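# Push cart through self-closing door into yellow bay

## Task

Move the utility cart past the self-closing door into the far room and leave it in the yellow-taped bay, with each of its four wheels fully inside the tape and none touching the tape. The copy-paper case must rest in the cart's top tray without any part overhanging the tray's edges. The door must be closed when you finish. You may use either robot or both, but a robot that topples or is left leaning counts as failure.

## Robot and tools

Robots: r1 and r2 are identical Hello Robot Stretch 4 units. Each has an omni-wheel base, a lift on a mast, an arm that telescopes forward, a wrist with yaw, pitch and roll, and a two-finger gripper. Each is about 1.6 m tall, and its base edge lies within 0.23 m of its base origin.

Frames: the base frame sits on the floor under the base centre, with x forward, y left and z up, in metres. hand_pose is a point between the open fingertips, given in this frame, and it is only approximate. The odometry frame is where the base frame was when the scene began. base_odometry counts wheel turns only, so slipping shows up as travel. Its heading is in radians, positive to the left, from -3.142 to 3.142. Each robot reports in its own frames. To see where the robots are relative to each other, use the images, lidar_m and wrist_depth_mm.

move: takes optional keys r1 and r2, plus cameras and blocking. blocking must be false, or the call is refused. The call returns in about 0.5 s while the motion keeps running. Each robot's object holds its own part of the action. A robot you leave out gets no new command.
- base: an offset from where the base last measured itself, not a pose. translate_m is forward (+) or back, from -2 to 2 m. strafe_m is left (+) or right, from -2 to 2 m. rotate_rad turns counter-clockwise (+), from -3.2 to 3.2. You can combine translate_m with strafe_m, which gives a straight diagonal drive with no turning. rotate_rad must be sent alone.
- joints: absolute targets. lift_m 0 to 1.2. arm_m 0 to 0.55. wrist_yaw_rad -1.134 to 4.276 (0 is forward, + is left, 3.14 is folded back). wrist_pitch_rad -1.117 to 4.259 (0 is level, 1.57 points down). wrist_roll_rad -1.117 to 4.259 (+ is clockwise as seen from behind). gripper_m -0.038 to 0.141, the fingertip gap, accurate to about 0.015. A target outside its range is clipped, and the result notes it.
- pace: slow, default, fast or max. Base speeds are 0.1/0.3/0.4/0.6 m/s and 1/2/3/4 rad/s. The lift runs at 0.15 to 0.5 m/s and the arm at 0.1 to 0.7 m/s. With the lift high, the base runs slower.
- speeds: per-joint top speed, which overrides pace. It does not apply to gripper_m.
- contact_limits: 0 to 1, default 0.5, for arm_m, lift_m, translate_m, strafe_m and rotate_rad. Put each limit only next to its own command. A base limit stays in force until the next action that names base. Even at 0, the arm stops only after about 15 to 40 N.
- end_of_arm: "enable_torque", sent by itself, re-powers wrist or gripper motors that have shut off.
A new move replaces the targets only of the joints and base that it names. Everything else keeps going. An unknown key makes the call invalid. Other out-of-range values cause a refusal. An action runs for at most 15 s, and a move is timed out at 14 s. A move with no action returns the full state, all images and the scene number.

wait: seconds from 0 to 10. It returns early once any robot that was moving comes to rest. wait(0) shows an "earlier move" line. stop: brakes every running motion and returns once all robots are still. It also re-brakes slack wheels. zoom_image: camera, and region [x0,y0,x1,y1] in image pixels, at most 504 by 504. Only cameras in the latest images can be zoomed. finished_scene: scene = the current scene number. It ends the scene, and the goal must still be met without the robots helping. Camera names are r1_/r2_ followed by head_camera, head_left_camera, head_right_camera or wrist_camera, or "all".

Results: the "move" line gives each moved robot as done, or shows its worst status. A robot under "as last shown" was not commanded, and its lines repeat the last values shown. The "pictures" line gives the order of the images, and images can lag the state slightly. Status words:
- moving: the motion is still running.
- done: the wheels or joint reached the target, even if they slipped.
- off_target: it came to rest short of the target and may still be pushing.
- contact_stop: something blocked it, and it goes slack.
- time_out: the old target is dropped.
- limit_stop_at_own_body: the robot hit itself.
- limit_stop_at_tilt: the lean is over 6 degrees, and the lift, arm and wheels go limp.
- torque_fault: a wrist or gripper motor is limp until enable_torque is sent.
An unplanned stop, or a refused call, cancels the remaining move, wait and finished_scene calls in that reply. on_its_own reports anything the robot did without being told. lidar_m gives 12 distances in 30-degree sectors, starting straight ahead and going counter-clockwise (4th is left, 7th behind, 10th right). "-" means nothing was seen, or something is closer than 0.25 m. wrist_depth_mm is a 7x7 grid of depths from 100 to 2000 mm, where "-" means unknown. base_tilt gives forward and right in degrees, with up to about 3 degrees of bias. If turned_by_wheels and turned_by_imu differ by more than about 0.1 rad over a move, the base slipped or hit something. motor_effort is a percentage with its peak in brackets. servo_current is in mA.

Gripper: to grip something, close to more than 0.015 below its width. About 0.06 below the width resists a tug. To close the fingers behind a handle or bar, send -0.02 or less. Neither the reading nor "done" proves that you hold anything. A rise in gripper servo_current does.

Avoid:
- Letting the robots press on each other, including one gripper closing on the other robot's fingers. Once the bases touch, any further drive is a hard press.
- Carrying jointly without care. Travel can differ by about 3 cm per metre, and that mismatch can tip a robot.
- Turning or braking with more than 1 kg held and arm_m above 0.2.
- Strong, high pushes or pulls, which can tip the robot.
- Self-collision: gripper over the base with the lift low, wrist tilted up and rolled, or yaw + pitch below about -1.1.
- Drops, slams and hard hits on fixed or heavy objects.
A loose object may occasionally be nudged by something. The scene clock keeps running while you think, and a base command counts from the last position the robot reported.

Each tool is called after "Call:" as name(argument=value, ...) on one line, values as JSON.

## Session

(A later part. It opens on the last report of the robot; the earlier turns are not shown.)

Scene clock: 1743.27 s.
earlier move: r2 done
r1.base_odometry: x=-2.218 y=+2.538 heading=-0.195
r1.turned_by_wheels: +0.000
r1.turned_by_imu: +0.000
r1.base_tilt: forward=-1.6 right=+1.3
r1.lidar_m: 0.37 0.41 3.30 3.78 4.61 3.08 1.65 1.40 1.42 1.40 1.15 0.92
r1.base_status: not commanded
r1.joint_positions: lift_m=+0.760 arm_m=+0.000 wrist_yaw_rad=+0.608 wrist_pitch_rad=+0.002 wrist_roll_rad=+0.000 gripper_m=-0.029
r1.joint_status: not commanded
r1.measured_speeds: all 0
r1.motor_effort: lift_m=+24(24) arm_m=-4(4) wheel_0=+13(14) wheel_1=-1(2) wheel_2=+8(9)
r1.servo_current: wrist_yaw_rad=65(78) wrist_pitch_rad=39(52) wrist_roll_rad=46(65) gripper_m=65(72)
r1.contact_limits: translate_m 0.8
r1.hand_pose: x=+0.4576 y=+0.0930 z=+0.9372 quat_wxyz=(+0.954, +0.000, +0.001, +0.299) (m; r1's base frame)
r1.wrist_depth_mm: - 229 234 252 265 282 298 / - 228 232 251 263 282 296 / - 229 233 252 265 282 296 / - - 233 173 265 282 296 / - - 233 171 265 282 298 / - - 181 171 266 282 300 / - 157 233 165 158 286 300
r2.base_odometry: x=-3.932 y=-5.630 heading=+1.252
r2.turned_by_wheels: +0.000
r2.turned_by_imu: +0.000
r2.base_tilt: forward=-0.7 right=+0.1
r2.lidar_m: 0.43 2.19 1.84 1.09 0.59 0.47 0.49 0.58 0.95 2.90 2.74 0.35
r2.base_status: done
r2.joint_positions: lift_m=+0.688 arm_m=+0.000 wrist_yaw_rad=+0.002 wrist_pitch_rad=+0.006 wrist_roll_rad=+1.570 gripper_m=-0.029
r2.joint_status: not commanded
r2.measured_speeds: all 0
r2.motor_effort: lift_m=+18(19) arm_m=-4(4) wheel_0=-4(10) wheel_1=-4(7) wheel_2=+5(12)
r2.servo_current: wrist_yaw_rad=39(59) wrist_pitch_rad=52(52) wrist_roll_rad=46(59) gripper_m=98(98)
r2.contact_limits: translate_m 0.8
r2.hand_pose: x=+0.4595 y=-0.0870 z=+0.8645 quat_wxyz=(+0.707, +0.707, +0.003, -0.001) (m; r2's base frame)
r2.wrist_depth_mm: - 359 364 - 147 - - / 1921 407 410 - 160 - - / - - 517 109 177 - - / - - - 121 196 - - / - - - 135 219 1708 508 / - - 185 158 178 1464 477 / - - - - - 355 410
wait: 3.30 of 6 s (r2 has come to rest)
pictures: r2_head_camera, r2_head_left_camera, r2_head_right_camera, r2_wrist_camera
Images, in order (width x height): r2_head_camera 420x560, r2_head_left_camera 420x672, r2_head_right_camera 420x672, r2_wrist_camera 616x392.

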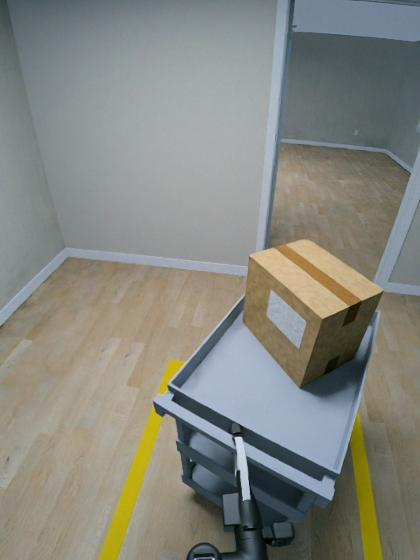

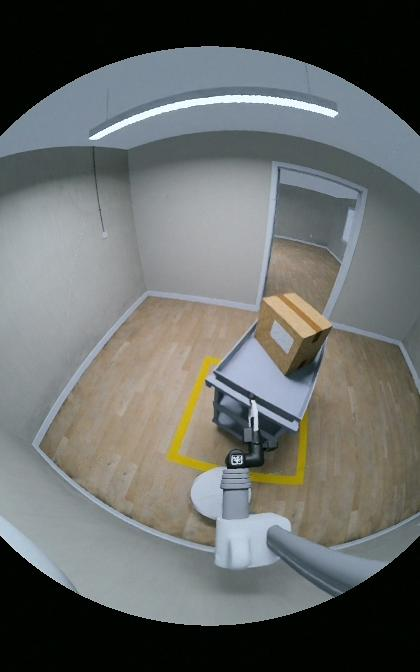

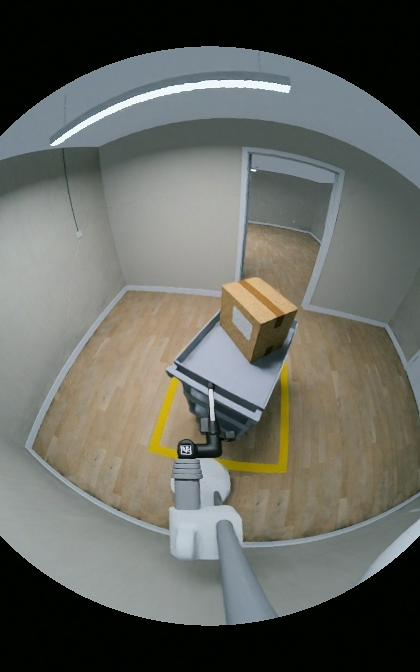

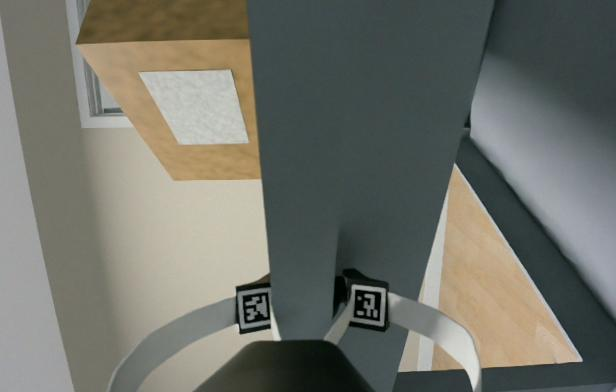

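Call:
move(r2={"joints": {"gripper_m": 0.12}}, blocking=false)

Call:
wait(seconds=2, cameras=["r2_wrist_camera", "r2_head_camera"])

Scene clock: 1868.40 s.
move: r2 moving
r1: as last shown
r1.lidar_m: 0.38 0.40 3.31 3.76 4.61 3.06 1.68 1.41 1.39 1.40 1.15 0.98
r1.motor_effort: lift_m=+24(24) arm_m=-4(4) wheel_0=+12(13) wheel_1=-2(2) wheel_2=+8(9)
r1.servo_current: wrist_yaw_rad=52(72) wrist_pitch_rad=39(46) wrist_roll_rad=46(59) gripper_m=65(65)
r1.contact_limits: translate_m 0.8
r1.wrist_depth_mm: - 229 231 251 265 282 298 / - 229 233 251 264 282 296 / - 230 234 252 265 282 296 / - - 233 173 264 282 294 / - - 233 171 265 282 300 / - - 180 170 265 282 301 / - 157 234 165 158 286 301
r2.base_odometry: x=-3.932 y=-5.630 heading=+1.252
r2.turned_by_wheels: +0.000
r2.turned_by_imu: +0.001
r2.base_tilt: forward=-0.6 right=+0.1
r2.lidar_m: 0.46 2.18 1.84 1.07 0.62 0.48 0.48 0.58 0.98 2.91 2.75 0.35
r2.base_status: not commanded
r2.joint_positions: lift_m=+0.688 arm_m=+0.000 wrist_yaw_rad=+0.002 wrist_pitch_rad=+0.006 wrist_roll_rad=+1.570 gripper_m=-0.003
r2.joint_status: gripper_m moving
r2.measured_speeds: all 0
r2.motor_effort: lift_m=+18(19) arm_m=-4(4) wheel_0=-3(5) wheel_1=-3(4) wheel_2=+4(6)
r2.servo_current: wrist_yaw_rad=59(59) wrist_pitch_rad=46(59) wrist_roll_rad=46(59) gripper_m=104(104)
r2.contact_limits: translate_m 0.8
r2.hand_pose: x=+0.4595 y=-0.0870 z=+0.8645 quat_wxyz=(+0.707, +0.707, +0.003, -0.001) (m; r2's base frame)
r2.wrist_depth_mm: - 364 366 - 150 - - / 1921 410 415 102 164 - - / - - 525 110 180 - - / - - - 127 200 - - / - - - 140 224 1708 512 / - - 187 163 181 1618 466 / - - - - - 1576 410
pictures: none

Scene clock: 1870.13 s.
earlier move: r2 done
r1.base_odometry: x=-2.218 y=+2.538 heading=-0.195
r1.turned_by_wheels: +0.000
r1.turned_by_imu: +0.000
r1.base_tilt: forward=-1.6 right=+1.2
r1.lidar_m: 0.38 0.40 3.32 3.77 4.63 3.08 1.66 1.41 1.39 1.40 1.17 0.96
r1.base_status: not commanded
r1.joint_positions: lift_m=+0.760 arm_m=+0.000 wrist_yaw_rad=+0.608 wrist_pitch_rad=+0.002 wrist_roll_rad=+0.000 gripper_m=-0.029
r1.joint_status: not commanded
r1.measured_speeds: all 0
r1.motor_effort: lift_m=+24(24) arm_m=-4(4) wheel_0=+13(14) wheel_1=-2(2) wheel_2=+8(9)
r1.servo_current: wrist_yaw_rad=72(78) wrist_pitch_rad=46(46) wrist_roll_rad=39(65) gripper_m=65(72)
r1.contact_limits: translate_m 0.8
r1.hand_pose: x=+0.4576 y=+0.0930 z=+0.9372 quat_wxyz=(+0.954, +0.000, +0.001, +0.299) (m; r1's base frame)
r1.wrist_depth_mm: - 229 232 252 265 281 298 / - 229 232 251 264 282 294 / - 229 232 252 265 281 296 / - - 233 173 265 282 296 / - - 234 172 264 281 298 / - - 180 171 264 281 300 / - 157 234 165 158 286 301
r2.base_odometry: x=-3.932 y=-5.630 heading=+1.252
r2.turned_by_wheels: +0.000
r2.turned_by_imu: +0.000
r2.base_tilt: forward=-0.7 right=+0.1
r2.lidar_m: 0.44 2.18 1.82 1.10 0.55 0.48 0.49 0.58 0.95 2.91 2.76 0.35
r2.base_status: not commanded
r2.joint_positions: lift_m=+0.688 arm_m=+0.000 wrist_yaw_rad=+0.002 wrist_pitch_rad=+0.005 wrist_roll_rad=+1.570 gripper_m=+0.120
r2.joint_status: all done
r2.measured_speeds: all 0
r2.motor_effort: lift_m=+18(19) arm_m=-4(4) wheel_0=-3(5) wheel_1=-3(4) wheel_2=+4(6)
r2.servo_current: wrist_yaw_rad=52(65) wrist_pitch_rad=39(59) wrist_roll_rad=46(59) gripper_m=52(117)
r2.contact_limits: translate_m 0.8
r2.hand_pose: x=+0.4595 y=-0.0870 z=+0.8646 quat_wxyz=(+0.707, +0.707, +0.003, -0.001) (m; r2's base frame)
r2.wrist_depth_mm: 1863 375 377 103 158 - - / 1921 442 427 112 173 - - / - - 539 122 190 - - / - - - 136 211 - - / - - - 158 233 1661 508 / - - 198 171 200 1537 480 / - - - - 368 368 377
wait: 1.73 of 2 s (r2 has come to rest)
pictures: r2_head_camera, r2_wrist_camera
Images, in order (width x height): r2_head_camera 420x560, r2_wrist_camera 616x392.

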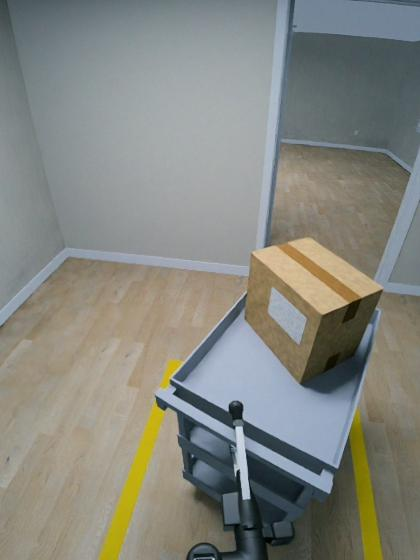

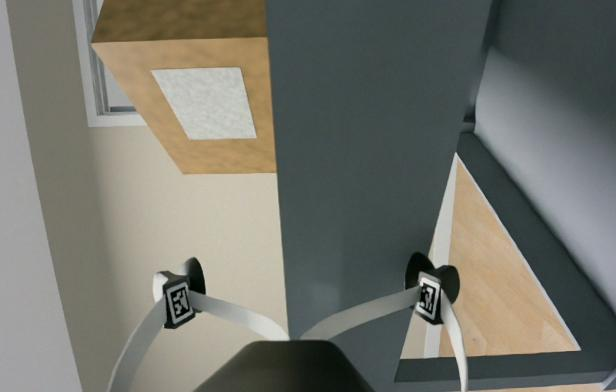

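Call:
move(r2={"base": {"translate_m": -0.13}, "pace": "slow"}, blocking=false)

Call:
wait(seconds=3, cameras=["r2_wrist_camera"])

Call:
move(r2={"base": {"translate_m": 0.24, "strafe_m": 1.0}}, blocking=false)

Call:
wait(seconds=5, cameras=["r2_head_camera", "r2_head_right_camera"])

Scene clock: 1879.50 s.
move: r2 moving
r1: as last shown
r1.base_tilt: forward=-1.6 right=+1.3
r1.lidar_m: 0.36 0.40 3.28 3.75 4.62 3.08 1.66 1.41 1.40 1.40 1.16 0.95
r1.motor_effort: lift_m=+24(24) arm_m=-4(4) wheel_0=+13(13) wheel_1=-2(2) wheel_2=+8(9)
r1.servo_current: wrist_yaw_rad=59(65) wrist_pitch_rad=46(52) wrist_roll_rad=52(52) gripper_m=59(65)
r1.contact_limits: translate_m 0.8
r1.wrist_depth_mm: - 229 232 251 264 282 298 / - 229 233 251 265 282 296 / - 229 232 252 265 281 296 / - - 232 173 264 281 297 / - - 233 171 265 281 298 / - - 180 171 264 283 298 / - 156 233 165 158 286 300
r2.base_odometry: x=-3.936 y=-5.642 heading=+1.252
r2.turned_by_wheels: +0.000
r2.turned_by_imu: +0.000
r2.base_tilt: forward=-0.7 right=+0.0
r2.lidar_m: 0.46 2.17 1.83 1.06 0.58 0.49 0.47 0.56 0.96 2.92 2.75 0.39
r2.base_status: translate_m moving
r2.joint_positions: lift_m=+0.688 arm_m=+0.000 wrist_yaw_rad=+0.002 wrist_pitch_rad=+0.005 wrist_roll_rad=+1.570 gripper_m=+0.120
r2.joint_status: not commanded
r2.measured_speeds: translate_m=-0.049 strafe_m=+0.000 rotate_rad=-0.003 lift_m=+0.000 arm_m=+0.000 wrist_yaw_rad=+0.000 wrist_pitch_rad=+0.000 wrist_roll_rad=+0.000
r2.motor_effort: lift_m=+18(18) arm_m=-4(4) wheel_0=-4(7) wheel_1=-8(8) wheel_2=+10(10)
r2.servo_current: wrist_yaw_rad=52(52) wrist_pitch_rad=39(52) wrist_roll_rad=52(59) gripper_m=52(52)
r2.hand_pose: x=+0.4595 y=-0.0870 z=+0.8646 quat_wxyz=(+0.707, +0.707, +0.003, -0.001) (m; r2's base frame)
r2.wrist_depth_mm: 1921 384 387 108 166 - - / 1921 455 436 123 181 - - / - - 559 132 197 - - / - - - 151 222 - - / - - - 170 245 1661 517 / - - 198 184 198 1499 488 / - - - - 375 375 379
pictures: none

Scene clock: 1881.57 s.
earlier move: r2 done
r1.base_odometry: x=-2.218 y=+2.538 heading=-0.195
r1.turned_by_wheels: +0.000
r1.turned_by_imu: +0.000
r1.base_tilt: forward=-1.6 right=+1.2
r1.lidar_m: 0.37 0.40 3.30 3.77 4.63 3.07 1.67 1.41 1.40 1.40 1.17 0.94
r1.base_status: not commanded
r1.joint_positions: lift_m=+0.760 arm_m=+0.000 wrist_yaw_rad=+0.608 wrist_pitch_rad=+0.002 wrist_roll_rad=+0.000 gripper_m=-0.029
r1.joint_status: not commanded
r1.measured_speeds: all 0
r1.motor_effort: lift_m=+24(24) arm_m=-4(4) wheel_0=+13(14) wheel_1=-2(2) wheel_2=+8(9)
r1.servo_current: wrist_yaw_rad=65(78) wrist_pitch_rad=46(52) wrist_roll_rad=39(65) gripper_m=65(72)
r1.contact_limits: translate_m 0.8
r1.hand_pose: x=+0.4576 y=+0.0930 z=+0.9372 quat_wxyz=(+0.954, +0.000, +0.001, +0.299) (m; r1's base frame)
r1.wrist_depth_mm: - 229 232 251 265 281 300 / - 229 233 251 264 282 293 / - 229 233 252 265 281 297 / - - 233 173 264 281 296 / - - 234 171 264 282 298 / - - 180 170 265 282 300 / - 157 233 165 157 287 300
r2.base_odometry: x=-3.973 y=-5.754 heading=+1.252
r2.turned_by_wheels: +0.000
r2.turned_by_imu: +0.000
r2.base_tilt: forward=-0.7 right=+0.0
r2.lidar_m: 0.51 2.24 1.83 0.83 0.43 0.37 0.36 0.44 0.75 2.87 2.89 0.47
r2.base_status: done
r2.joint_positions: lift_m=+0.688 arm_m=+0.000 wrist_yaw_rad=+0.002 wrist_pitch_rad=+0.005 wrist_roll_rad=+1.570 gripper_m=+0.120
r2.joint_status: not commanded
r2.measured_speeds: all 0
r2.motor_effort: lift_m=+18(18) arm_m=-4(4) wheel_0=-4(8) wheel_1=-4(8) wheel_2=+4(10)
r2.servo_current: wrist_yaw_rad=52(65) wrist_pitch_rad=46(52) wrist_roll_rad=46(59) gripper_m=46(59)
r2.hand_pose: x=+0.4595 y=-0.0870 z=+0.8646 quat_wxyz=(+0.707, +0.707, +0.003, -0.001) (m; r2's base frame)
r2.wrist_depth_mm: - - 525 252 255 831 - / - - 508 274 281 866 - / - - 640 294 307 - - / - - - 342 - - - / - - - 377 407 1808 - / - - 198 353 200 488 469 / - - - - - 1756 1138
wait: 2.07 of 3 s (r2 has come to rest)
pictures: r2_wrist_camera
Images, in order (width x height): r2_wrist_camera 616x392.

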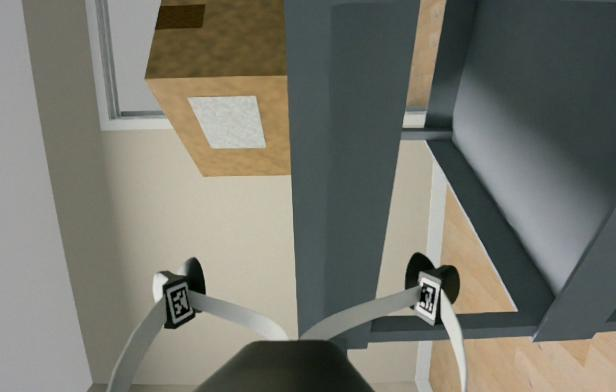

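Scene clock: 1882.07 s.
move: r2 moving
r1: as last shown
r1.lidar_m: 0.38 0.41 3.32 3.77 4.62 3.07 1.69 1.41 1.40 1.42 1.18 0.93
r1.servo_current: wrist_yaw_rad=52(65) wrist_pitch_rad=46(52) wrist_roll_rad=46(59) gripper_m=59(65)
r1.contact_limits: translate_m 0.8
r1.wrist_depth_mm: - 229 233 250 264 282 298 / - 229 233 252 265 281 294 / - 229 233 252 264 282 297 / - - 231 173 264 282 296 / - - 234 171 265 281 298 / - - 181 170 265 283 298 / - 157 233 165 158 286 300
r2.base_odometry: x=-4.001 y=-5.737 heading=+1.252
r2.turned_by_wheels: +0.000
r2.turned_by_imu: +0.000
r2.base_tilt: forward=-0.7 right=+0.1
r2.lidar_m: 0.52 2.17 1.84 0.78 0.44 0.36 0.35 0.43 0.72 2.90 2.90 0.49
r2.base_status: translate_m moving; strafe_m moving
r2.joint_positions: lift_m=+0.688 arm_m=+0.000 wrist_yaw_rad=+0.002 wrist_pitch_rad=+0.005 wrist_roll_rad=+1.570 gripper_m=+0.120
r2.joint_status: not commanded
r2.measured_speeds: translate_m=+0.031 strafe_m=+0.123 rotate_rad=-0.001 lift_m=+0.000 arm_m=+0.000 wrist_yaw_rad=+0.000 wrist_pitch_rad=+0.000 wrist_roll_rad=+0.000
r2.motor_effort: lift_m=+18(18) arm_m=-4(4) wheel_0=-11(12) wheel_1=+10(11) wheel_2=-6(7)
r2.servo_current: wrist_yaw_rad=46(52) wrist_pitch_rad=46(52) wrist_roll_rad=39(59) gripper_m=46(59)
r2.hand_pose: x=+0.4595 y=-0.0870 z=+0.8646 quat_wxyz=(+0.707, +0.707, +0.003, -0.001) (m; r2's base frame)
r2.wrist_depth_mm: - - 508 218 266 820 - / - - 539 238 291 891 - / - - 683 312 325 - - / - - - 347 - - - / - - - 389 424 1863 - / - - 198 370 198 496 480 / - - - - - 1756 1160
pictures: none

Scene clock: 1886.43 s.
earlier move: r2 done
r1.base_odometry: x=-2.218 y=+2.538 heading=-0.195
r1.turned_by_wheels: +0.000
r1.turned_by_imu: +0.000
r1.base_tilt: forward=-1.6 right=+1.2
r1.lidar_m: 0.37 0.39 3.32 3.75 4.61 3.05 1.68 1.41 1.39 1.41 1.17 0.94
r1.base_status: not commanded
r1.joint_positions: lift_m=+0.760 arm_m=+0.000 wrist_yaw_rad=+0.608 wrist_pitch_rad=+0.002 wrist_roll_rad=+0.000 gripper_m=-0.029
r1.joint_status: not commanded
r1.measured_speeds: all 0
r1.motor_effort: lift_m=+24(24) arm_m=-4(4) wheel_0=+13(14) wheel_1=-2(2) wheel_2=+8(9)
r1.servo_current: wrist_yaw_rad=59(78) wrist_pitch_rad=39(52) wrist_roll_rad=26(65) gripper_m=59(72)
r1.contact_limits: translate_m 0.8
r1.hand_pose: x=+0.4576 y=+0.0930 z=+0.9372 quat_wxyz=(+0.954, +0.000, +0.001, +0.299) (m; r1's base frame)
r1.wrist_depth_mm: - 229 232 251 264 282 297 / - 230 233 252 265 281 296 / - 229 232 251 263 281 296 / - - 234 173 264 282 297 / - - 233 172 265 282 300 / - - 181 170 265 283 300 / - 157 234 165 158 287 301
r2.base_odometry: x=-4.847 y=-5.212 heading=+1.252
r2.turned_by_wheels: +0.000
r2.turned_by_imu: +0.001
r2.base_tilt: forward=-0.7 right=+0.1
r2.lidar_m: 1.77 1.01 0.83 0.79 0.44 0.36 0.36 0.42 0.75 1.13 0.99 2.40
r2.base_status: done
r2.joint_positions: lift_m=+0.688 arm_m=+0.000 wrist_yaw_rad=+0.002 wrist_pitch_rad=+0.005 wrist_roll_rad=+1.570 gripper_m=+0.120
r2.joint_status: not commanded
r2.measured_speeds: all 0
r2.motor_effort: lift_m=+18(18) arm_m=-4(4) wheel_0=-2(13) wheel_1=+2(12) wheel_2=-4(9)
r2.servo_current: wrist_yaw_rad=46(65) wrist_pitch_rad=52(52) wrist_roll_rad=52(59) gripper_m=52(59)
r2.hand_pose: x=+0.4595 y=-0.0870 z=+0.8646 quat_wxyz=(+0.707, +0.707, +0.003, -0.001) (m; r2's base frame)
r2.wrist_depth_mm: - - - - - 1661 1182 / - - - - - 1708 1205 / - - - - - 1708 1205 / - - - - - 1708 1205 / - - - - - 1576 1229 / - 185 190 - 186 1430 1182 / - - - - - - 1205
wait: 4.37 of 5 s (r2 has come to rest)
pictures: r2_head_camera, r2_head_right_camera
Images, in order (width x height): r2_head_camera 420x560, r2_head_right_camera 420x672.

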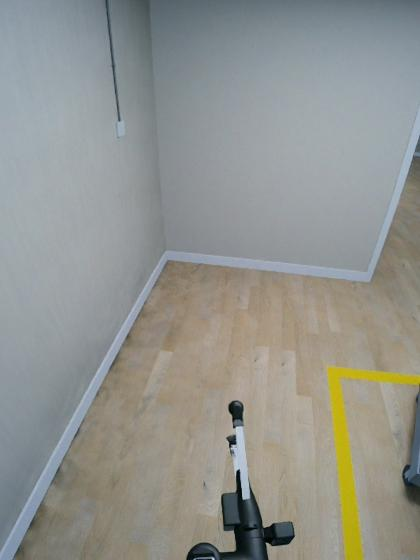

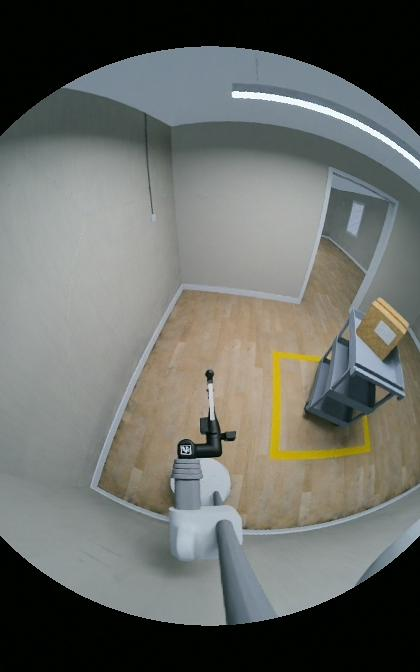

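Call:
move(r2={"base": {"rotate_rad": -0.9}, "pace": "slow"}, blocking=false)

Call:
wait(seconds=3, cameras=["r2_head_camera", "r2_head_right_camera", "r2_head_left_camera"])

Call:
zoom_image(camera="r2_head_camera", region=[0, 150, 420, 560])

Scene clock: 1893.57 s.
move: r2 moving
r1: as last shown
r1.base_tilt: forward=-1.6 right=+1.3
r1.lidar_m: 0.38 0.41 3.32 3.79 4.61 3.07 1.69 1.40 1.38 1.37 1.17 0.93
r1.motor_effort: lift_m=+24(24) arm_m=-4(4) wheel_0=+12(13) wheel_1=-1(2) wheel_2=+8(8)
r1.servo_current: wrist_yaw_rad=59(65) wrist_pitch_rad=46(46) wrist_roll_rad=39(59) gripper_m=59(65)
r1.contact_limits: translate_m 0.8
r1.wrist_depth_mm: - 229 233 252 263 281 297 / - 229 233 252 265 282 296 / - 229 233 251 265 281 296 / - - 234 173 264 282 297 / - - 234 171 264 282 300 / - - 181 171 267 285 298 / - 157 234 166 158 285 300
r2.base_odometry: x=-4.847 y=-5.212 heading=+1.127
r2.turned_by_wheels: -0.125
r2.turned_by_imu: -0.121
r2.base_tilt: forward=-0.7 right=+0.1
r2.lidar_m: 2.38 1.14 0.85 0.83 0.48 0.37 0.37 0.40 0.62 2.52 0.98 2.47
r2.base_status: rotate_rad moving
r2.joint_positions: lift_m=+0.688 arm_m=+0.000 wrist_yaw_rad=+0.002 wrist_pitch_rad=+0.005 wrist_roll_rad=+1.570 gripper_m=+0.120
r2.joint_status: not commanded
r2.measured_speeds: translate_m=+0.001 strafe_m=+0.001 rotate_rad=-0.482 lift_m=+0.000 arm_m=+0.000 wrist_yaw_rad=+0.000 wrist_pitch_rad=+0.000 wrist_roll_rad=+0.000
r2.motor_effort: lift_m=+18(18) arm_m=-4(4) wheel_0=+7(10) wheel_1=+7(8) wheel_2=+8(9)
r2.servo_current: wrist_yaw_rad=46(59) wrist_pitch_rad=52(52) wrist_roll_rad=46(59) gripper_m=46(59)
r2.hand_pose: x=+0.4595 y=-0.0870 z=+0.8646 quat_wxyz=(+0.707, +0.707, +0.003, -0.001) (m; r2's base frame)
r2.wrist_depth_mm: - - - - - 1708 1182 / - - - - - 1756 1182 / - - - - - 1756 1205 / - - - - - 1708 1205 / - - - - - 1618 1205 / - - 195 - 196 1537 1205 / - - - - - 1430 1182
pictures: none

Scene clock: 1895.27 s.
earlier move: r2 done
r1.base_odometry: x=-2.218 y=+2.538 heading=-0.195
r1.turned_by_wheels: +0.000
r1.turned_by_imu: +0.000
r1.base_tilt: forward=-1.6 right=+1.2
r1.lidar_m: 0.39 0.41 3.32 3.80 4.63 3.07 1.68 1.39 1.39 1.40 1.15 0.95
r1.base_status: not commanded
r1.joint_positions: lift_m=+0.760 arm_m=+0.000 wrist_yaw_rad=+0.608 wrist_pitch_rad=+0.002 wrist_roll_rad=+0.000 gripper_m=-0.029
r1.joint_status: not commanded
r1.measured_speeds: all 0
r1.motor_effort: lift_m=+24(24) arm_m=-4(4) wheel_0=+13(14) wheel_1=-2(2) wheel_2=+8(9)
r1.servo_current: wrist_yaw_rad=59(72) wrist_pitch_rad=39(46) wrist_roll_rad=59(59) gripper_m=59(65)
r1.contact_limits: translate_m 0.8
r1.hand_pose: x=+0.4576 y=+0.0930 z=+0.9372 quat_wxyz=(+0.954, +0.000, +0.001, +0.299) (m; r1's base frame)
r1.wrist_depth_mm: - 229 232 250 264 282 300 / - 229 233 251 264 281 293 / - 229 234 251 265 282 296 / - - 234 173 265 281 297 / - - 234 171 264 283 298 / - - 181 170 264 285 301 / - 157 233 164 158 287 300
r2.base_odometry: x=-4.847 y=-5.212 heading=+0.353
r2.turned_by_wheels: -0.774
r2.turned_by_imu: -0.753
r2.base_tilt: forward=-0.7 right=+0.0
r2.lidar_m: 0.98 2.44 1.41 0.94 0.83 0.64 0.42 0.34 0.37 0.48 0.99 1.02
r2.base_status: done
r2.joint_positions: lift_m=+0.688 arm_m=+0.000 wrist_yaw_rad=+0.002 wrist_pitch_rad=+0.005 wrist_roll_rad=+1.570 gripper_m=+0.120
r2.joint_status: not commanded
r2.measured_speeds: all 0
r2.motor_effort: lift_m=+18(18) arm_m=-4(4) wheel_0=+4(10) wheel_1=+4(9) wheel_2=+6(10)
r2.servo_current: wrist_yaw_rad=46(59) wrist_pitch_rad=46(52) wrist_roll_rad=52(59) gripper_m=52(59)
r2.hand_pose: x=+0.4595 y=-0.0870 z=+0.8646 quat_wxyz=(+0.707, +0.707, +0.003, -0.001) (m; r2's base frame)
r2.wrist_depth_mm: - - - - - 1576 - / - - - 1042 - 854 - / - - - 1098 - 798 - / - - - 1160 - 1499 1138 / - - - - - 1661 1182 / - - 198 - 200 1499 1205 / - - - - - 1808 1182
wait: 1.70 of 3 s (r2 has come to rest)
pictures: r2_head_camera, r2_head_left_camera, r2_head_right_camera
Images, in order (width x height): r2_head_camera 420x560, r2_head_left_camera 420x672, r2_head_right_camera 420x672.

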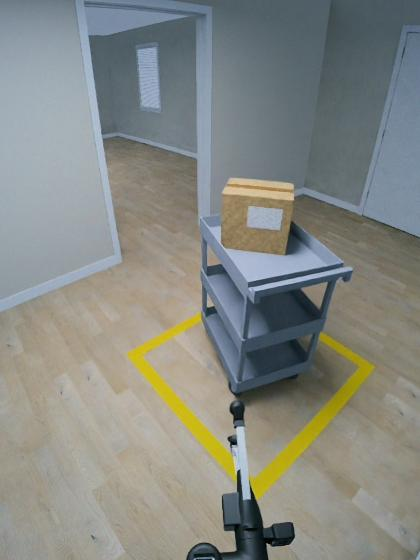

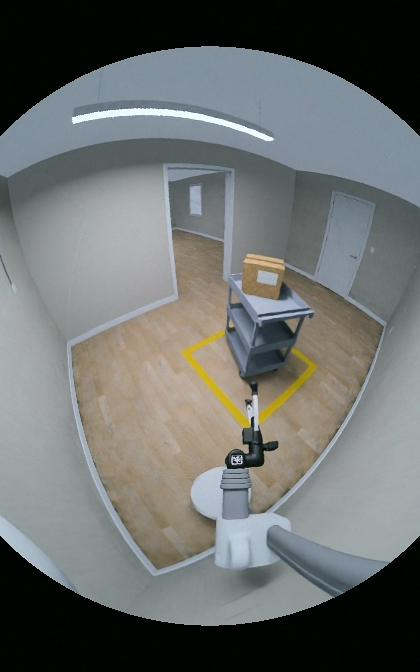

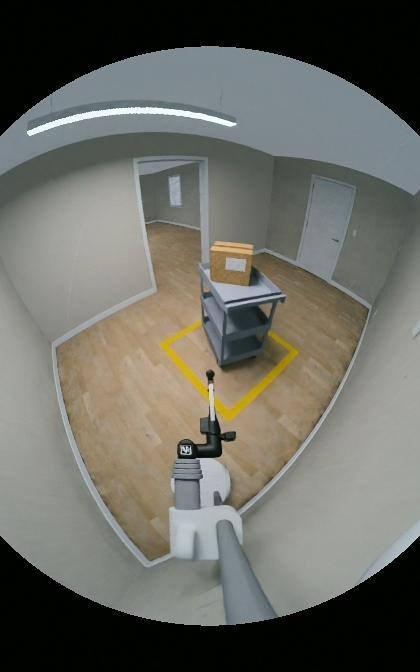

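Scaled by 1.200 from the camera's 420x560 image, which has a finer 1200x1600 frame.

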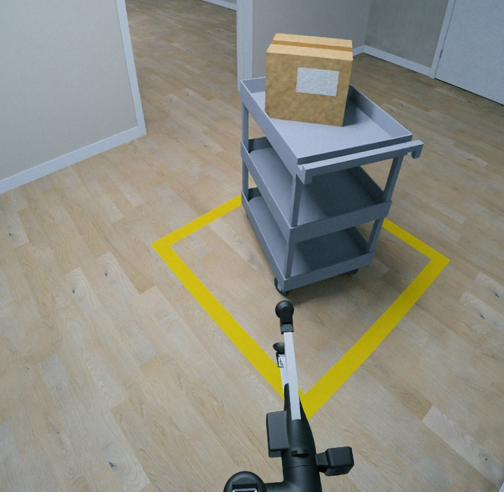

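Call:
zoom_image(camera="r2_head_camera", region=[180, 280, 330, 430])

Scaled by 3.360 from the camera's 420x560 image, which has a finer 1200x1600 frame.

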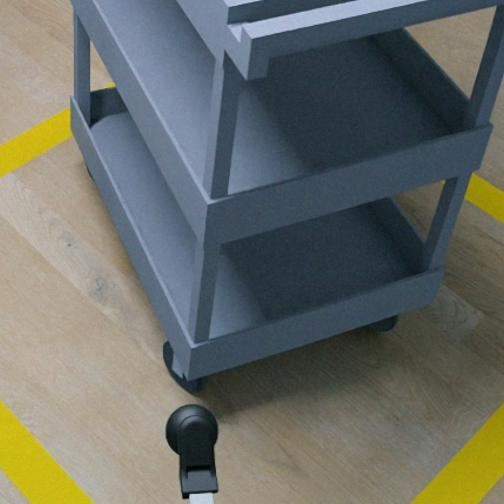

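Call:
move(r1={"base": {"translate_m": 0.115, "strafe_m": 0.205}, "joints": {"wrist_yaw_rad": 0.40}, "pace": "slow", "speeds": {"wrist_yaw_rad": 0.07}, "contact_limits": {"translate_m": 0.8}}, blocking=false)

Call:
wait(seconds=6, cameras=["r1_head_camera", "r1_wrist_camera"])

Scene clock: 1933.47 s.
move: r1 moving
r1.base_odometry: x=-2.210 y=+2.548 heading=-0.194
r1.turned_by_wheels: +0.001
r1.turned_by_imu: +0.001
r1.base_tilt: forward=-1.6 right=+1.2
r1.lidar_m: 0.36 0.39 3.32 3.80 4.61 3.10 1.70 1.42 1.41 1.41 1.17 0.92
r1.base_status: translate_m moving; strafe_m moving
r1.joint_positions: lift_m=+0.760 arm_m=+0.000 wrist_yaw_rad=+0.601 wrist_pitch_rad=+0.002 wrist_roll_rad=+0.000 gripper_m=-0.029
r1.joint_status: wrist_yaw_rad moving
r1.measured_speeds: translate_m=+0.024 strafe_m=+0.043 rotate_rad=-0.001 lift_m=+0.000 arm_m=+0.000 wrist_yaw_rad=-0.064 wrist_pitch_rad=+0.000 wrist_roll_rad=+0.000
r1.motor_effort: lift_m=+24(24) arm_m=-4(4) wheel_0=+3(12) wheel_1=+10(10) wheel_2=+1(9)
r1.servo_current: wrist_yaw_rad=221(247) wrist_pitch_rad=33(46) wrist_roll_rad=59(59) gripper_m=59(65)
r1.contact_limits: translate_m 0.8
r1.hand_pose: x=+0.4583 y=+0.0909 z=+0.9372 quat_wxyz=(+0.955, +0.000, +0.001, +0.296) (m; r1's base frame)
r1.wrist_depth_mm: - 229 231 251 263 278 294 / - 229 232 251 264 281 294 / - 229 233 251 264 281 296 / - - 234 173 265 282 294 / - - 232 171 264 281 297 / - - 182 170 264 282 298 / - 157 234 165 158 285 298
r2: as last shown
r2.turned_by_wheels: +0.000
r2.turned_by_imu: +0.000
r2.base_tilt: forward=-0.7 right=+0.1
r2.lidar_m: 0.95 2.43 1.42 0.90 0.83 0.63 0.40 0.36 0.37 0.49 1.00 1.02
r2.motor_effort: lift_m=+18(18) arm_m=-4(4) wheel_0=+4(5) wheel_1=+4(5) wheel_2=+6(6)
r2.servo_current: wrist_yaw_rad=52(59) wrist_pitch_rad=46(52) wrist_roll_rad=46(52) gripper_m=46(52)
r2.wrist_depth_mm: - - - - - 1576 - / - - - 1060 - 842 - / - - - 1060 - 788 - / - - - 1138 - 1499 1138 / - - - - - 1618 1205 / - - 199 - 200 1537 1182 / - - - - - 1756 1182
pictures: none

Scene clock: 1936.60 s.
earlier move: r1 done
r1.base_odometry: x=-2.065 y=+2.717 heading=-0.195
r1.turned_by_wheels: -0.001
r1.turned_by_imu: +0.002
r1.base_tilt: forward=-1.6 right=+1.3
r1.lidar_m: 0.39 0.43 3.09 3.51 4.55 3.49 1.98 1.66 1.64 1.45 1.21 0.70
r1.base_status: done
r1.joint_positions: lift_m=+0.760 arm_m=+0.000 wrist_yaw_rad=+0.411 wrist_pitch_rad=+0.002 wrist_roll_rad=+0.000 gripper_m=-0.029
r1.joint_status: all done
r1.measured_speeds: all 0
r1.motor_effort: lift_m=+24(24) arm_m=-4(4) wheel_0=-4(12) wheel_1=+0(10) wheel_2=+3(9)
r1.servo_current: wrist_yaw_rad=78(267) wrist_pitch_rad=46(52) wrist_roll_rad=46(78) gripper_m=52(72)
r1.contact_limits: translate_m 0.8
r1.hand_pose: x=+0.4702 y=+0.0351 z=+0.9372 quat_wxyz=(+0.979, +0.000, +0.001, +0.204) (m; r1's base frame)
r1.wrist_depth_mm: - - 232 162 263 278 293 / - - 232 163 263 281 294 / - - 233 170 263 281 296 / - - 233 165 265 281 296 / - - 234 166 265 282 298 / - - 189 167 262 282 301 / - - 234 163 259 285 301
r2.base_odometry: x=-4.847 y=-5.212 heading=+0.353
r2.turned_by_wheels: +0.000
r2.turned_by_imu: +0.000
r2.base_tilt: forward=-0.7 right=+0.1
r2.lidar_m: 1.00 2.42 1.43 0.92 0.84 0.64 0.41 0.36 0.38 0.47 0.98 1.01
r2.base_status: not commanded
r2.joint_positions: lift_m=+0.688 arm_m=+0.000 wrist_yaw_rad=+0.002 wrist_pitch_rad=+0.005 wrist_roll_rad=+1.570 gripper_m=+0.120
r2.joint_status: not commanded
r2.measured_speeds: all 0
r2.motor_effort: lift_m=+18(18) arm_m=-4(4) wheel_0=+5(5) wheel_1=+5(5) wheel_2=+6(6)
r2.servo_current: wrist_yaw_rad=33(59) wrist_pitch_rad=46(52) wrist_roll_rad=46(59) gripper_m=52(59)
r2.hand_pose: x=+0.4595 y=-0.0870 z=+0.8646 quat_wxyz=(+0.707, +0.707, +0.003, -0.001) (m; r2's base frame)
r2.wrist_depth_mm: - - - - - 1576 - / - - - 1078 - 842 - / - - - 1078 - 788 - / - - - 1160 - 1537 1138 / - - - - - 1618 1205 / - - 199 - 200 1537 1182 / - - - - - 1756 1205
wait: 3.13 of 6 s (r1 has come to rest)
pictures: r1_head_camera, r1_wrist_camera
Images, in order (width x height): r1_head_camera 420x560, r1_wrist_camera 616x392.

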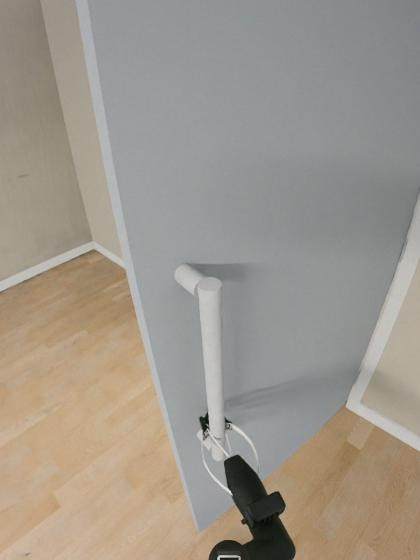

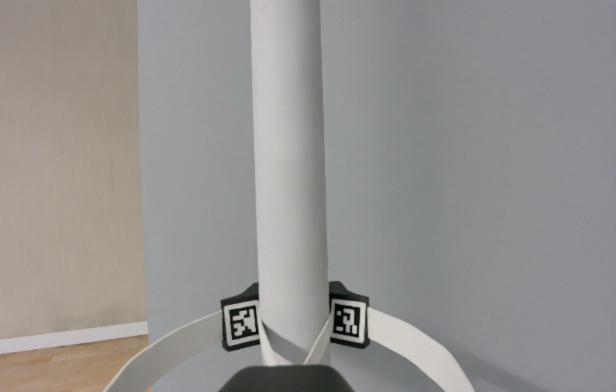

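Works well; continue reversed steps.

Call:
move(r1={"base": {"translate_m": 0.2, "strafe_m": 0.205}, "joints": {"wrist_yaw_rad": 0.16}, "pace": "slow", "speeds": {"wrist_yaw_rad": 0.07}, "contact_limits": {"translate_m": 0.8}}, blocking=false)

Call:
wait(seconds=6, cameras=["r1_head_camera", "r1_wrist_camera"])

Scene clock: 1941.23 s.
move: r1 moving
r1.base_odometry: x=-2.055 y=+2.725 heading=-0.194
r1.turned_by_wheels: +0.000
r1.turned_by_imu: +0.000
r1.base_tilt: forward=-1.5 right=+1.3
r1.lidar_m: 0.39 0.45 3.08 3.52 4.55 3.52 1.97 1.66 1.65 1.45 1.20 0.69
r1.base_status: translate_m moving; strafe_m moving
r1.joint_positions: lift_m=+0.760 arm_m=+0.000 wrist_yaw_rad=+0.387 wrist_pitch_rad=+0.002 wrist_roll_rad=+0.000 gripper_m=-0.029
r1.joint_status: wrist_yaw_rad moving
r1.measured_speeds: translate_m=+0.035 strafe_m=+0.037 rotate_rad=-0.001 lift_m=+0.000 arm_m=+0.000 wrist_yaw_rad=-0.057 wrist_pitch_rad=+0.000 wrist_roll_rad=+0.000
r1.motor_effort: lift_m=+24(24) arm_m=-4(4) wheel_0=+0(5) wheel_1=+5(8) wheel_2=+0(3)
r1.servo_current: wrist_yaw_rad=111(117) wrist_pitch_rad=46(52) wrist_roll_rad=52(59) gripper_m=59(65)
r1.contact_limits: translate_m 0.8
r1.hand_pose: x=+0.4710 y=+0.0278 z=+0.9372 quat_wxyz=(+0.981, +0.000, +0.001, +0.192) (m; r1's base frame)
r1.wrist_depth_mm: - - 233 163 263 282 301 / - - 233 162 265 282 297 / - - 234 166 264 282 301 / - - 233 163 265 283 298 / - - 233 165 265 283 301 / - - 182 166 263 286 300 / - 229 232 163 258 287 303
r2: as last shown
r2.base_tilt: forward=-0.7 right=+0.0
r2.lidar_m: 0.98 2.40 1.41 0.95 0.82 0.65 0.40 0.36 0.36 0.48 1.01 1.01
r2.motor_effort: lift_m=+18(18) arm_m=-4(4) wheel_0=+4(5) wheel_1=+5(5) wheel_2=+6(6)
r2.servo_current: wrist_yaw_rad=46(52) wrist_pitch_rad=46(52) wrist_roll_rad=46(52) gripper_m=52(59)
r2.wrist_depth_mm: - - - - - 1537 - / - - - 1060 - 854 - / - - - 1078 - 788 - / - - - 1160 - 1499 1138 / - - - - - 1618 1229 / - - 198 - 200 1537 1205 / - - - - - 1756 1205
pictures: none

Scene clock: 1944.83 s.
earlier move: r1 done
r1.base_odometry: x=-1.829 y=+2.879 heading=-0.195
r1.turned_by_wheels: -0.001
r1.turned_by_imu: +0.002
r1.base_tilt: forward=-1.5 right=+1.3
r1.lidar_m: 0.39 2.31 2.82 3.18 4.57 4.21 2.29 1.92 1.90 1.43 1.21 0.52
r1.base_status: done
r1.joint_positions: lift_m=+0.760 arm_m=+0.000 wrist_yaw_rad=+0.165 wrist_pitch_rad=+0.002 wrist_roll_rad=+0.000 gripper_m=-0.029
r1.joint_status: all done
r1.measured_speeds: all 0
r1.motor_effort: lift_m=+24(24) arm_m=-4(4) wheel_0=-8(9) wheel_1=+0(8) wheel_2=+4(5)
r1.servo_current: wrist_yaw_rad=65(163) wrist_pitch_rad=46(52) wrist_roll_rad=46(72) gripper_m=65(65)
r1.contact_limits: translate_m 0.8
r1.hand_pose: x=+0.4697 y=-0.0388 z=+0.9372 quat_wxyz=(+0.997, +0.000, +0.001, +0.083) (m; r1's base frame)
r1.wrist_depth_mm: - - 234 163 260 278 291 / - - 235 165 263 277 291 / - - 235 167 263 279 291 / - - 236 164 263 279 294 / - - 236 167 264 281 297 / - - 187 166 257 279 297 / - - 235 164 258 287 298
r2.base_odometry: x=-4.847 y=-5.212 heading=+0.353
r2.turned_by_wheels: +0.000
r2.turned_by_imu: +0.001
r2.base_tilt: forward=-0.7 right=+0.1
r2.lidar_m: 0.99 2.43 1.45 0.90 0.84 0.65 0.40 0.37 0.37 0.47 1.01 1.00
r2.base_status: not commanded
r2.joint_positions: lift_m=+0.688 arm_m=+0.000 wrist_yaw_rad=+0.002 wrist_pitch_rad=+0.005 wrist_roll_rad=+1.570 gripper_m=+0.120
r2.joint_status: not commanded
r2.measured_speeds: all 0
r2.motor_effort: lift_m=+18(18) arm_m=-4(4) wheel_0=+4(5) wheel_1=+4(5) wheel_2=+6(6)
r2.servo_current: wrist_yaw_rad=39(59) wrist_pitch_rad=39(52) wrist_roll_rad=52(59) gripper_m=52(59)
r2.hand_pose: x=+0.4595 y=-0.0870 z=+0.8646 quat_wxyz=(+0.707, +0.707, +0.003, -0.001) (m; r2's base frame)
r2.wrist_depth_mm: - - - - - 1576 - / - - - 1060 - 854 - / - - - 1078 - 788 - / - - - 1138 - 1537 1160 / - - - - - 1661 1205 / - - 199 - 200 1576 1205 / - - - - - 1756 1205
wait: 3.60 of 6 s (r1 has come to rest)
pictures: r1_head_camera, r1_wrist_camera
Images, in order (width x height): r1_head_camera 420x560, r1_wrist_camera 616x392.

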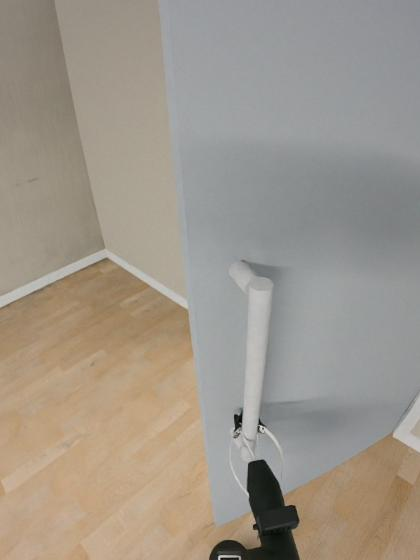

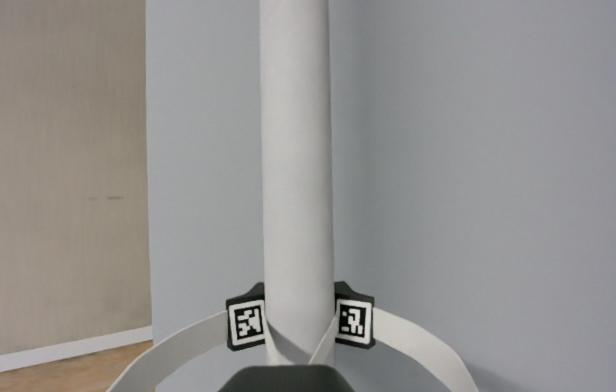

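Call:
move(r1={"base": {"translate_m": 0.235, "strafe_m": 0.10}, "joints": {"wrist_yaw_rad": -0.02}, "pace": "slow", "speeds": {"wrist_yaw_rad": 0.065}, "contact_limits": {"translate_m": 0.8}}, blocking=false)

Call:
wait(seconds=6, cameras=["r1_wrist_camera"])

Call:
move(r1={"base": {"translate_m": 0.228, "strafe_m": 0.09}, "joints": {"wrist_yaw_rad": -0.178}, "pace": "slow", "speeds": {"wrist_yaw_rad": 0.06}, "contact_limits": {"translate_m": 0.8}}, blocking=false)

Call:
wait(seconds=6, cameras=["r1_head_camera", "r1_wrist_camera"])

Scene clock: 1951.00 s.
move: r1 moving
r1.base_odometry: x=-1.816 y=+2.882 heading=-0.194
r1.turned_by_wheels: +0.001
r1.turned_by_imu: +0.001
r1.base_tilt: forward=-1.6 right=+1.3
r1.lidar_m: 0.38 2.33 2.79 3.16 4.58 4.21 2.32 1.95 1.95 1.42 1.18 0.54
r1.base_status: translate_m moving; strafe_m moving
r1.joint_positions: lift_m=+0.760 arm_m=+0.000 wrist_yaw_rad=+0.144 wrist_pitch_rad=+0.002 wrist_roll_rad=+0.000 gripper_m=-0.029
r1.joint_status: wrist_yaw_rad moving
r1.measured_speeds: translate_m=+0.050 strafe_m=+0.022 rotate_rad=+0.001 lift_m=+0.000 arm_m=+0.000 wrist_yaw_rad=-0.038 wrist_pitch_rad=+0.000 wrist_roll_rad=+0.000
r1.motor_effort: lift_m=+24(24) arm_m=-4(4) wheel_0=+4(9) wheel_1=+5(5) wheel_2=+1(5)
r1.servo_current: wrist_yaw_rad=111(111) wrist_pitch_rad=39(46) wrist_roll_rad=39(65) gripper_m=65(65)
r1.contact_limits: translate_m 0.8
r1.hand_pose: x=+0.4689 y=-0.0450 z=+0.9372 quat_wxyz=(+0.997, +0.000, +0.001, +0.072) (m; r1's base frame)
r1.wrist_depth_mm: - - 232 164 263 279 294 / - - 234 164 263 279 293 / - - 234 169 263 279 294 / - - 235 165 262 281 296 / - - 236 166 263 281 297 / - - 189 167 262 282 297 / - - 235 163 262 286 300
r2: as last shown
r2.turned_by_imu: +0.000
r2.lidar_m: 0.97 2.42 1.42 0.93 0.85 0.63 0.42 0.36 0.38 0.48 1.01 1.02
r2.servo_current: wrist_yaw_rad=52(52) wrist_pitch_rad=46(52) wrist_roll_rad=33(52) gripper_m=46(59)
r2.wrist_depth_mm: - - - - - 1537 - / - - - 1098 - 842 - / - - - 1098 - 798 - / - - - 1160 - 1537 1138 / - - - - - 1618 1205 / - - 198 - 200 1499 1205 / - - - - - 1756 1182
pictures: none

Scene clock: 1954.27 s.
earlier move: r1 off_target
r1.base_odometry: x=-1.579 y=+2.933 heading=-0.193
r1.turned_by_wheels: +0.001
r1.turned_by_imu: +0.005
r1.base_tilt: forward=-1.5 right=+1.2
r1.lidar_m: 0.37 2.18 2.57 2.95 4.67 4.66 2.58 2.16 2.14 1.30 0.78 0.50
r1.base_status: done
r1.joint_positions: lift_m=+0.760 arm_m=+0.000 wrist_yaw_rad=+0.018 wrist_pitch_rad=+0.002 wrist_roll_rad=+0.000 gripper_m=-0.029
r1.joint_status: wrist_yaw_rad off_target (ended at +0.019, target -0.020)
r1.measured_speeds: all 0
r1.on_its_own: wrist_yaw_rad is at rest, and its servo_current (293 mA) is outside its rest range (0 to 104 mA)
r1.motor_effort: lift_m=+24(24) arm_m=-4(4) wheel_0=+11(15) wheel_1=+3(8) wheel_2=+10(11)
r1.servo_current: wrist_yaw_rad=293(377) wrist_pitch_rad=46(46) wrist_roll_rad=59(65) gripper_m=65(72)
r1.contact_limits: translate_m 0.8
r1.hand_pose: x=+0.4608 y=-0.0822 z=+0.9372 quat_wxyz=(+1.000, +0.000, +0.001, +0.009) (m; r1's base frame)
r1.wrist_depth_mm: - - 238 246 250 257 264 / - - 237 175 253 257 263 / - - 238 173 252 259 264 / - - 238 165 253 258 265 / - - 238 169 253 258 265 / - - 185 169 252 260 265 / - 156 240 165 160 262 266
r2.base_odometry: x=-4.847 y=-5.212 heading=+0.353
r2.turned_by_wheels: +0.000
r2.turned_by_imu: +0.000
r2.base_tilt: forward=-0.7 right=+0.1
r2.lidar_m: 0.97 2.42 1.43 0.94 0.83 0.63 0.41 0.36 0.38 0.46 1.01 1.02
r2.base_status: not commanded
r2.joint_positions: lift_m=+0.688 arm_m=+0.000 wrist_yaw_rad=+0.002 wrist_pitch_rad=+0.005 wrist_roll_rad=+1.570 gripper_m=+0.120
r2.joint_status: not commanded
r2.measured_speeds: all 0
r2.motor_effort: lift_m=+18(18) arm_m=-4(5) wheel_0=+4(5) wheel_1=+4(5) wheel_2=+6(6)
r2.servo_current: wrist_yaw_rad=46(59) wrist_pitch_rad=52(52) wrist_roll_rad=46(65) gripper_m=52(59)
r2.hand_pose: x=+0.4595 y=-0.0870 z=+0.8646 quat_wxyz=(+0.707, +0.707, +0.003, -0.001) (m; r2's base frame)
r2.wrist_depth_mm: - - - - - 1537 - / - - - 1060 - 842 - / - - - 1078 - 798 - / - - - 1160 - 1499 1138 / - - - - - 1618 1255 / - - 199 - 201 1499 1205 / - - - - - 1756 1205
wait: 3.27 of 6 s (r1 has come to rest)
pictures: r1_wrist_camera
Images, in order (width x height): r1_wrist_camera 616x392.

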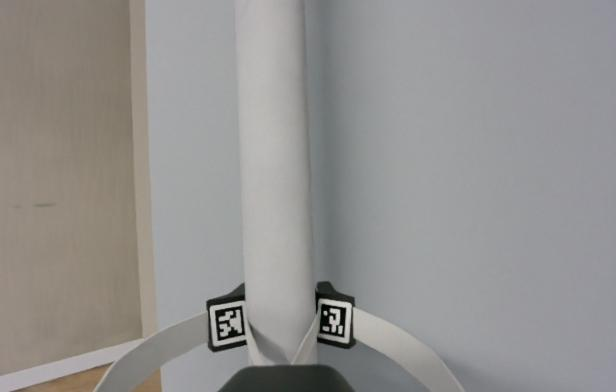

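Scene clock: 1954.77 s.
move: r1 moving
r1.base_odometry: x=-1.566 y=+2.935 heading=-0.191
r1.turned_by_wheels: +0.002
r1.turned_by_imu: +0.002
r1.base_tilt: forward=-1.5 right=+1.3
r1.lidar_m: 0.38 2.18 2.56 2.94 4.67 4.65 2.57 2.19 2.17 1.32 0.79 0.50
r1.base_status: translate_m moving; strafe_m moving
r1.joint_positions: lift_m=+0.760 arm_m=+0.000 wrist_yaw_rad=-0.006 wrist_pitch_rad=+0.002 wrist_roll_rad=+0.000 gripper_m=-0.029
r1.joint_status: wrist_yaw_rad moving
r1.measured_speeds: translate_m=+0.049 strafe_m=+0.019 rotate_rad=+0.002 lift_m=+0.000 arm_m=+0.000 wrist_yaw_rad=-0.057 wrist_pitch_rad=+0.000 wrist_roll_rad=+0.000
r1.motor_effort: lift_m=+24(24) arm_m=-4(4) wheel_0=+13(14) wheel_1=+7(7) wheel_2=+6(9)
r1.servo_current: wrist_yaw_rad=338(351) wrist_pitch_rad=39(46) wrist_roll_rad=39(59) gripper_m=52(65)
r1.contact_limits: translate_m 0.8
r1.hand_pose: x=+0.4587 y=-0.0893 z=+0.9372 quat_wxyz=(+1.000, +0.000, +0.001, -0.003) (m; r1's base frame)
r1.wrist_depth_mm: - - 236 247 252 259 266 / - - 238 248 252 259 266 / - - 237 248 252 258 266 / - - 238 174 253 259 267 / - - 239 172 253 262 267 / - - 183 171 254 262 267 / - 157 239 177 158 264 268
r2: as last shown
r2.lidar_m: 0.97 2.44 1.45 0.93 0.83 0.65 0.42 0.37 0.38 0.49 1.02 1.01
r2.motor_effort: lift_m=+18(18) arm_m=-4(4) wheel_0=+4(5) wheel_1=+4(5) wheel_2=+6(6)
r2.servo_current: wrist_yaw_rad=52(52) wrist_pitch_rad=46(52) wrist_roll_rad=46(52) gripper_m=46(52)
r2.wrist_depth_mm: - - - - - 1537 - / - - - 1078 - 842 - / - - - 1098 - 798 - / - - - 1160 - 1499 1138 / - - - - - 1618 1205 / - - 198 - 199 1537 1205 / - - - - - 1708 1205
pictures: none

Scene clock: 1957.93 s.
earlier move: r1 done
r1.base_odometry: x=-1.338 y=+2.977 heading=-0.193
r1.turned_by_wheels: -0.002
r1.turned_by_imu: +0.000
r1.base_tilt: forward=-1.5 right=+1.3
r1.lidar_m: 0.45 1.99 2.36 2.69 4.57 4.77 2.80 2.37 2.17 1.21 0.60 0.38
r1.base_status: done
r1.joint_positions: lift_m=+0.760 arm_m=+0.000 wrist_yaw_rad=-0.175 wrist_pitch_rad=+0.002 wrist_roll_rad=+0.000 gripper_m=-0.029
r1.joint_status: all done
r1.measured_speeds: all 0
r1.motor_effort: lift_m=+24(24) arm_m=-3(4) wheel_0=-6(15) wheel_1=+2(8) wheel_2=+3(9)
r1.servo_current: wrist_yaw_rad=46(351) wrist_pitch_rad=46(52) wrist_roll_rad=59(65) gripper_m=59(65)
r1.contact_limits: translate_m 0.8
r1.hand_pose: x=+0.4396 y=-0.1363 z=+0.9372 quat_wxyz=(+0.996, +0.000, +0.001, -0.087) (m; r1's base frame)
r1.wrist_depth_mm: - - 238 166 251 258 266 / - - 238 165 252 258 266 / - - 239 166 251 259 267 / - - 239 165 252 259 266 / - - 241 166 253 259 266 / 1863 - 208 167 252 262 268 / - - 239 164 252 262 267
r2.base_odometry: x=-4.847 y=-5.212 heading=+0.353
r2.turned_by_wheels: +0.000
r2.turned_by_imu: +0.000
r2.base_tilt: forward=-0.6 right=+0.1
r2.lidar_m: 0.99 2.44 1.40 0.93 0.83 0.63 0.42 0.36 0.37 0.48 1.00 1.01
r2.base_status: not commanded
r2.joint_positions: lift_m=+0.688 arm_m=+0.000 wrist_yaw_rad=+0.002 wrist_pitch_rad=+0.005 wrist_roll_rad=+1.570 gripper_m=+0.120
r2.joint_status: not commanded
r2.measured_speeds: all 0
r2.motor_effort: lift_m=+18(18) arm_m=-4(4) wheel_0=+4(5) wheel_1=+4(5) wheel_2=+6(6)
r2.servo_current: wrist_yaw_rad=39(59) wrist_pitch_rad=46(52) wrist_roll_rad=52(59) gripper_m=52(59)
r2.hand_pose: x=+0.4595 y=-0.0870 z=+0.8646 quat_wxyz=(+0.707, +0.707, +0.003, -0.001) (m; r2's base frame)
r2.wrist_depth_mm: - - - - - 1576 - / - - - 1060 - 842 - / - - - 1078 - 798 - / - - - 1138 - 1499 1138 / - - - - - 1618 1182 / - - 198 - 200 1499 1205 / - - - - - 1708 1182
wait: 3.17 of 6 s (r1 has come to rest)
pictures: r1_head_camera, r1_wrist_camera
Images, in order (width x height): r1_head_camera 420x560, r1_wrist_camera 616x392.

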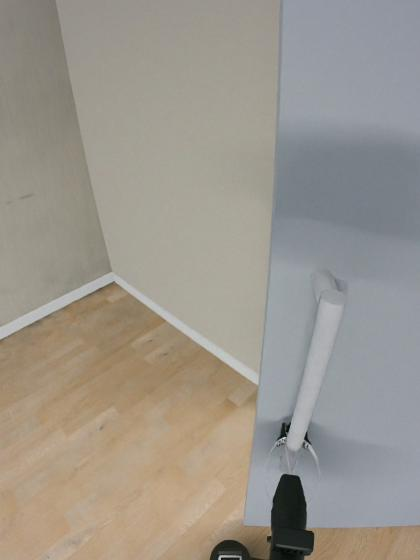

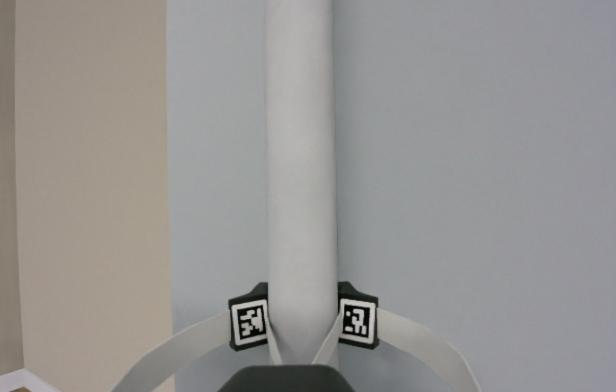

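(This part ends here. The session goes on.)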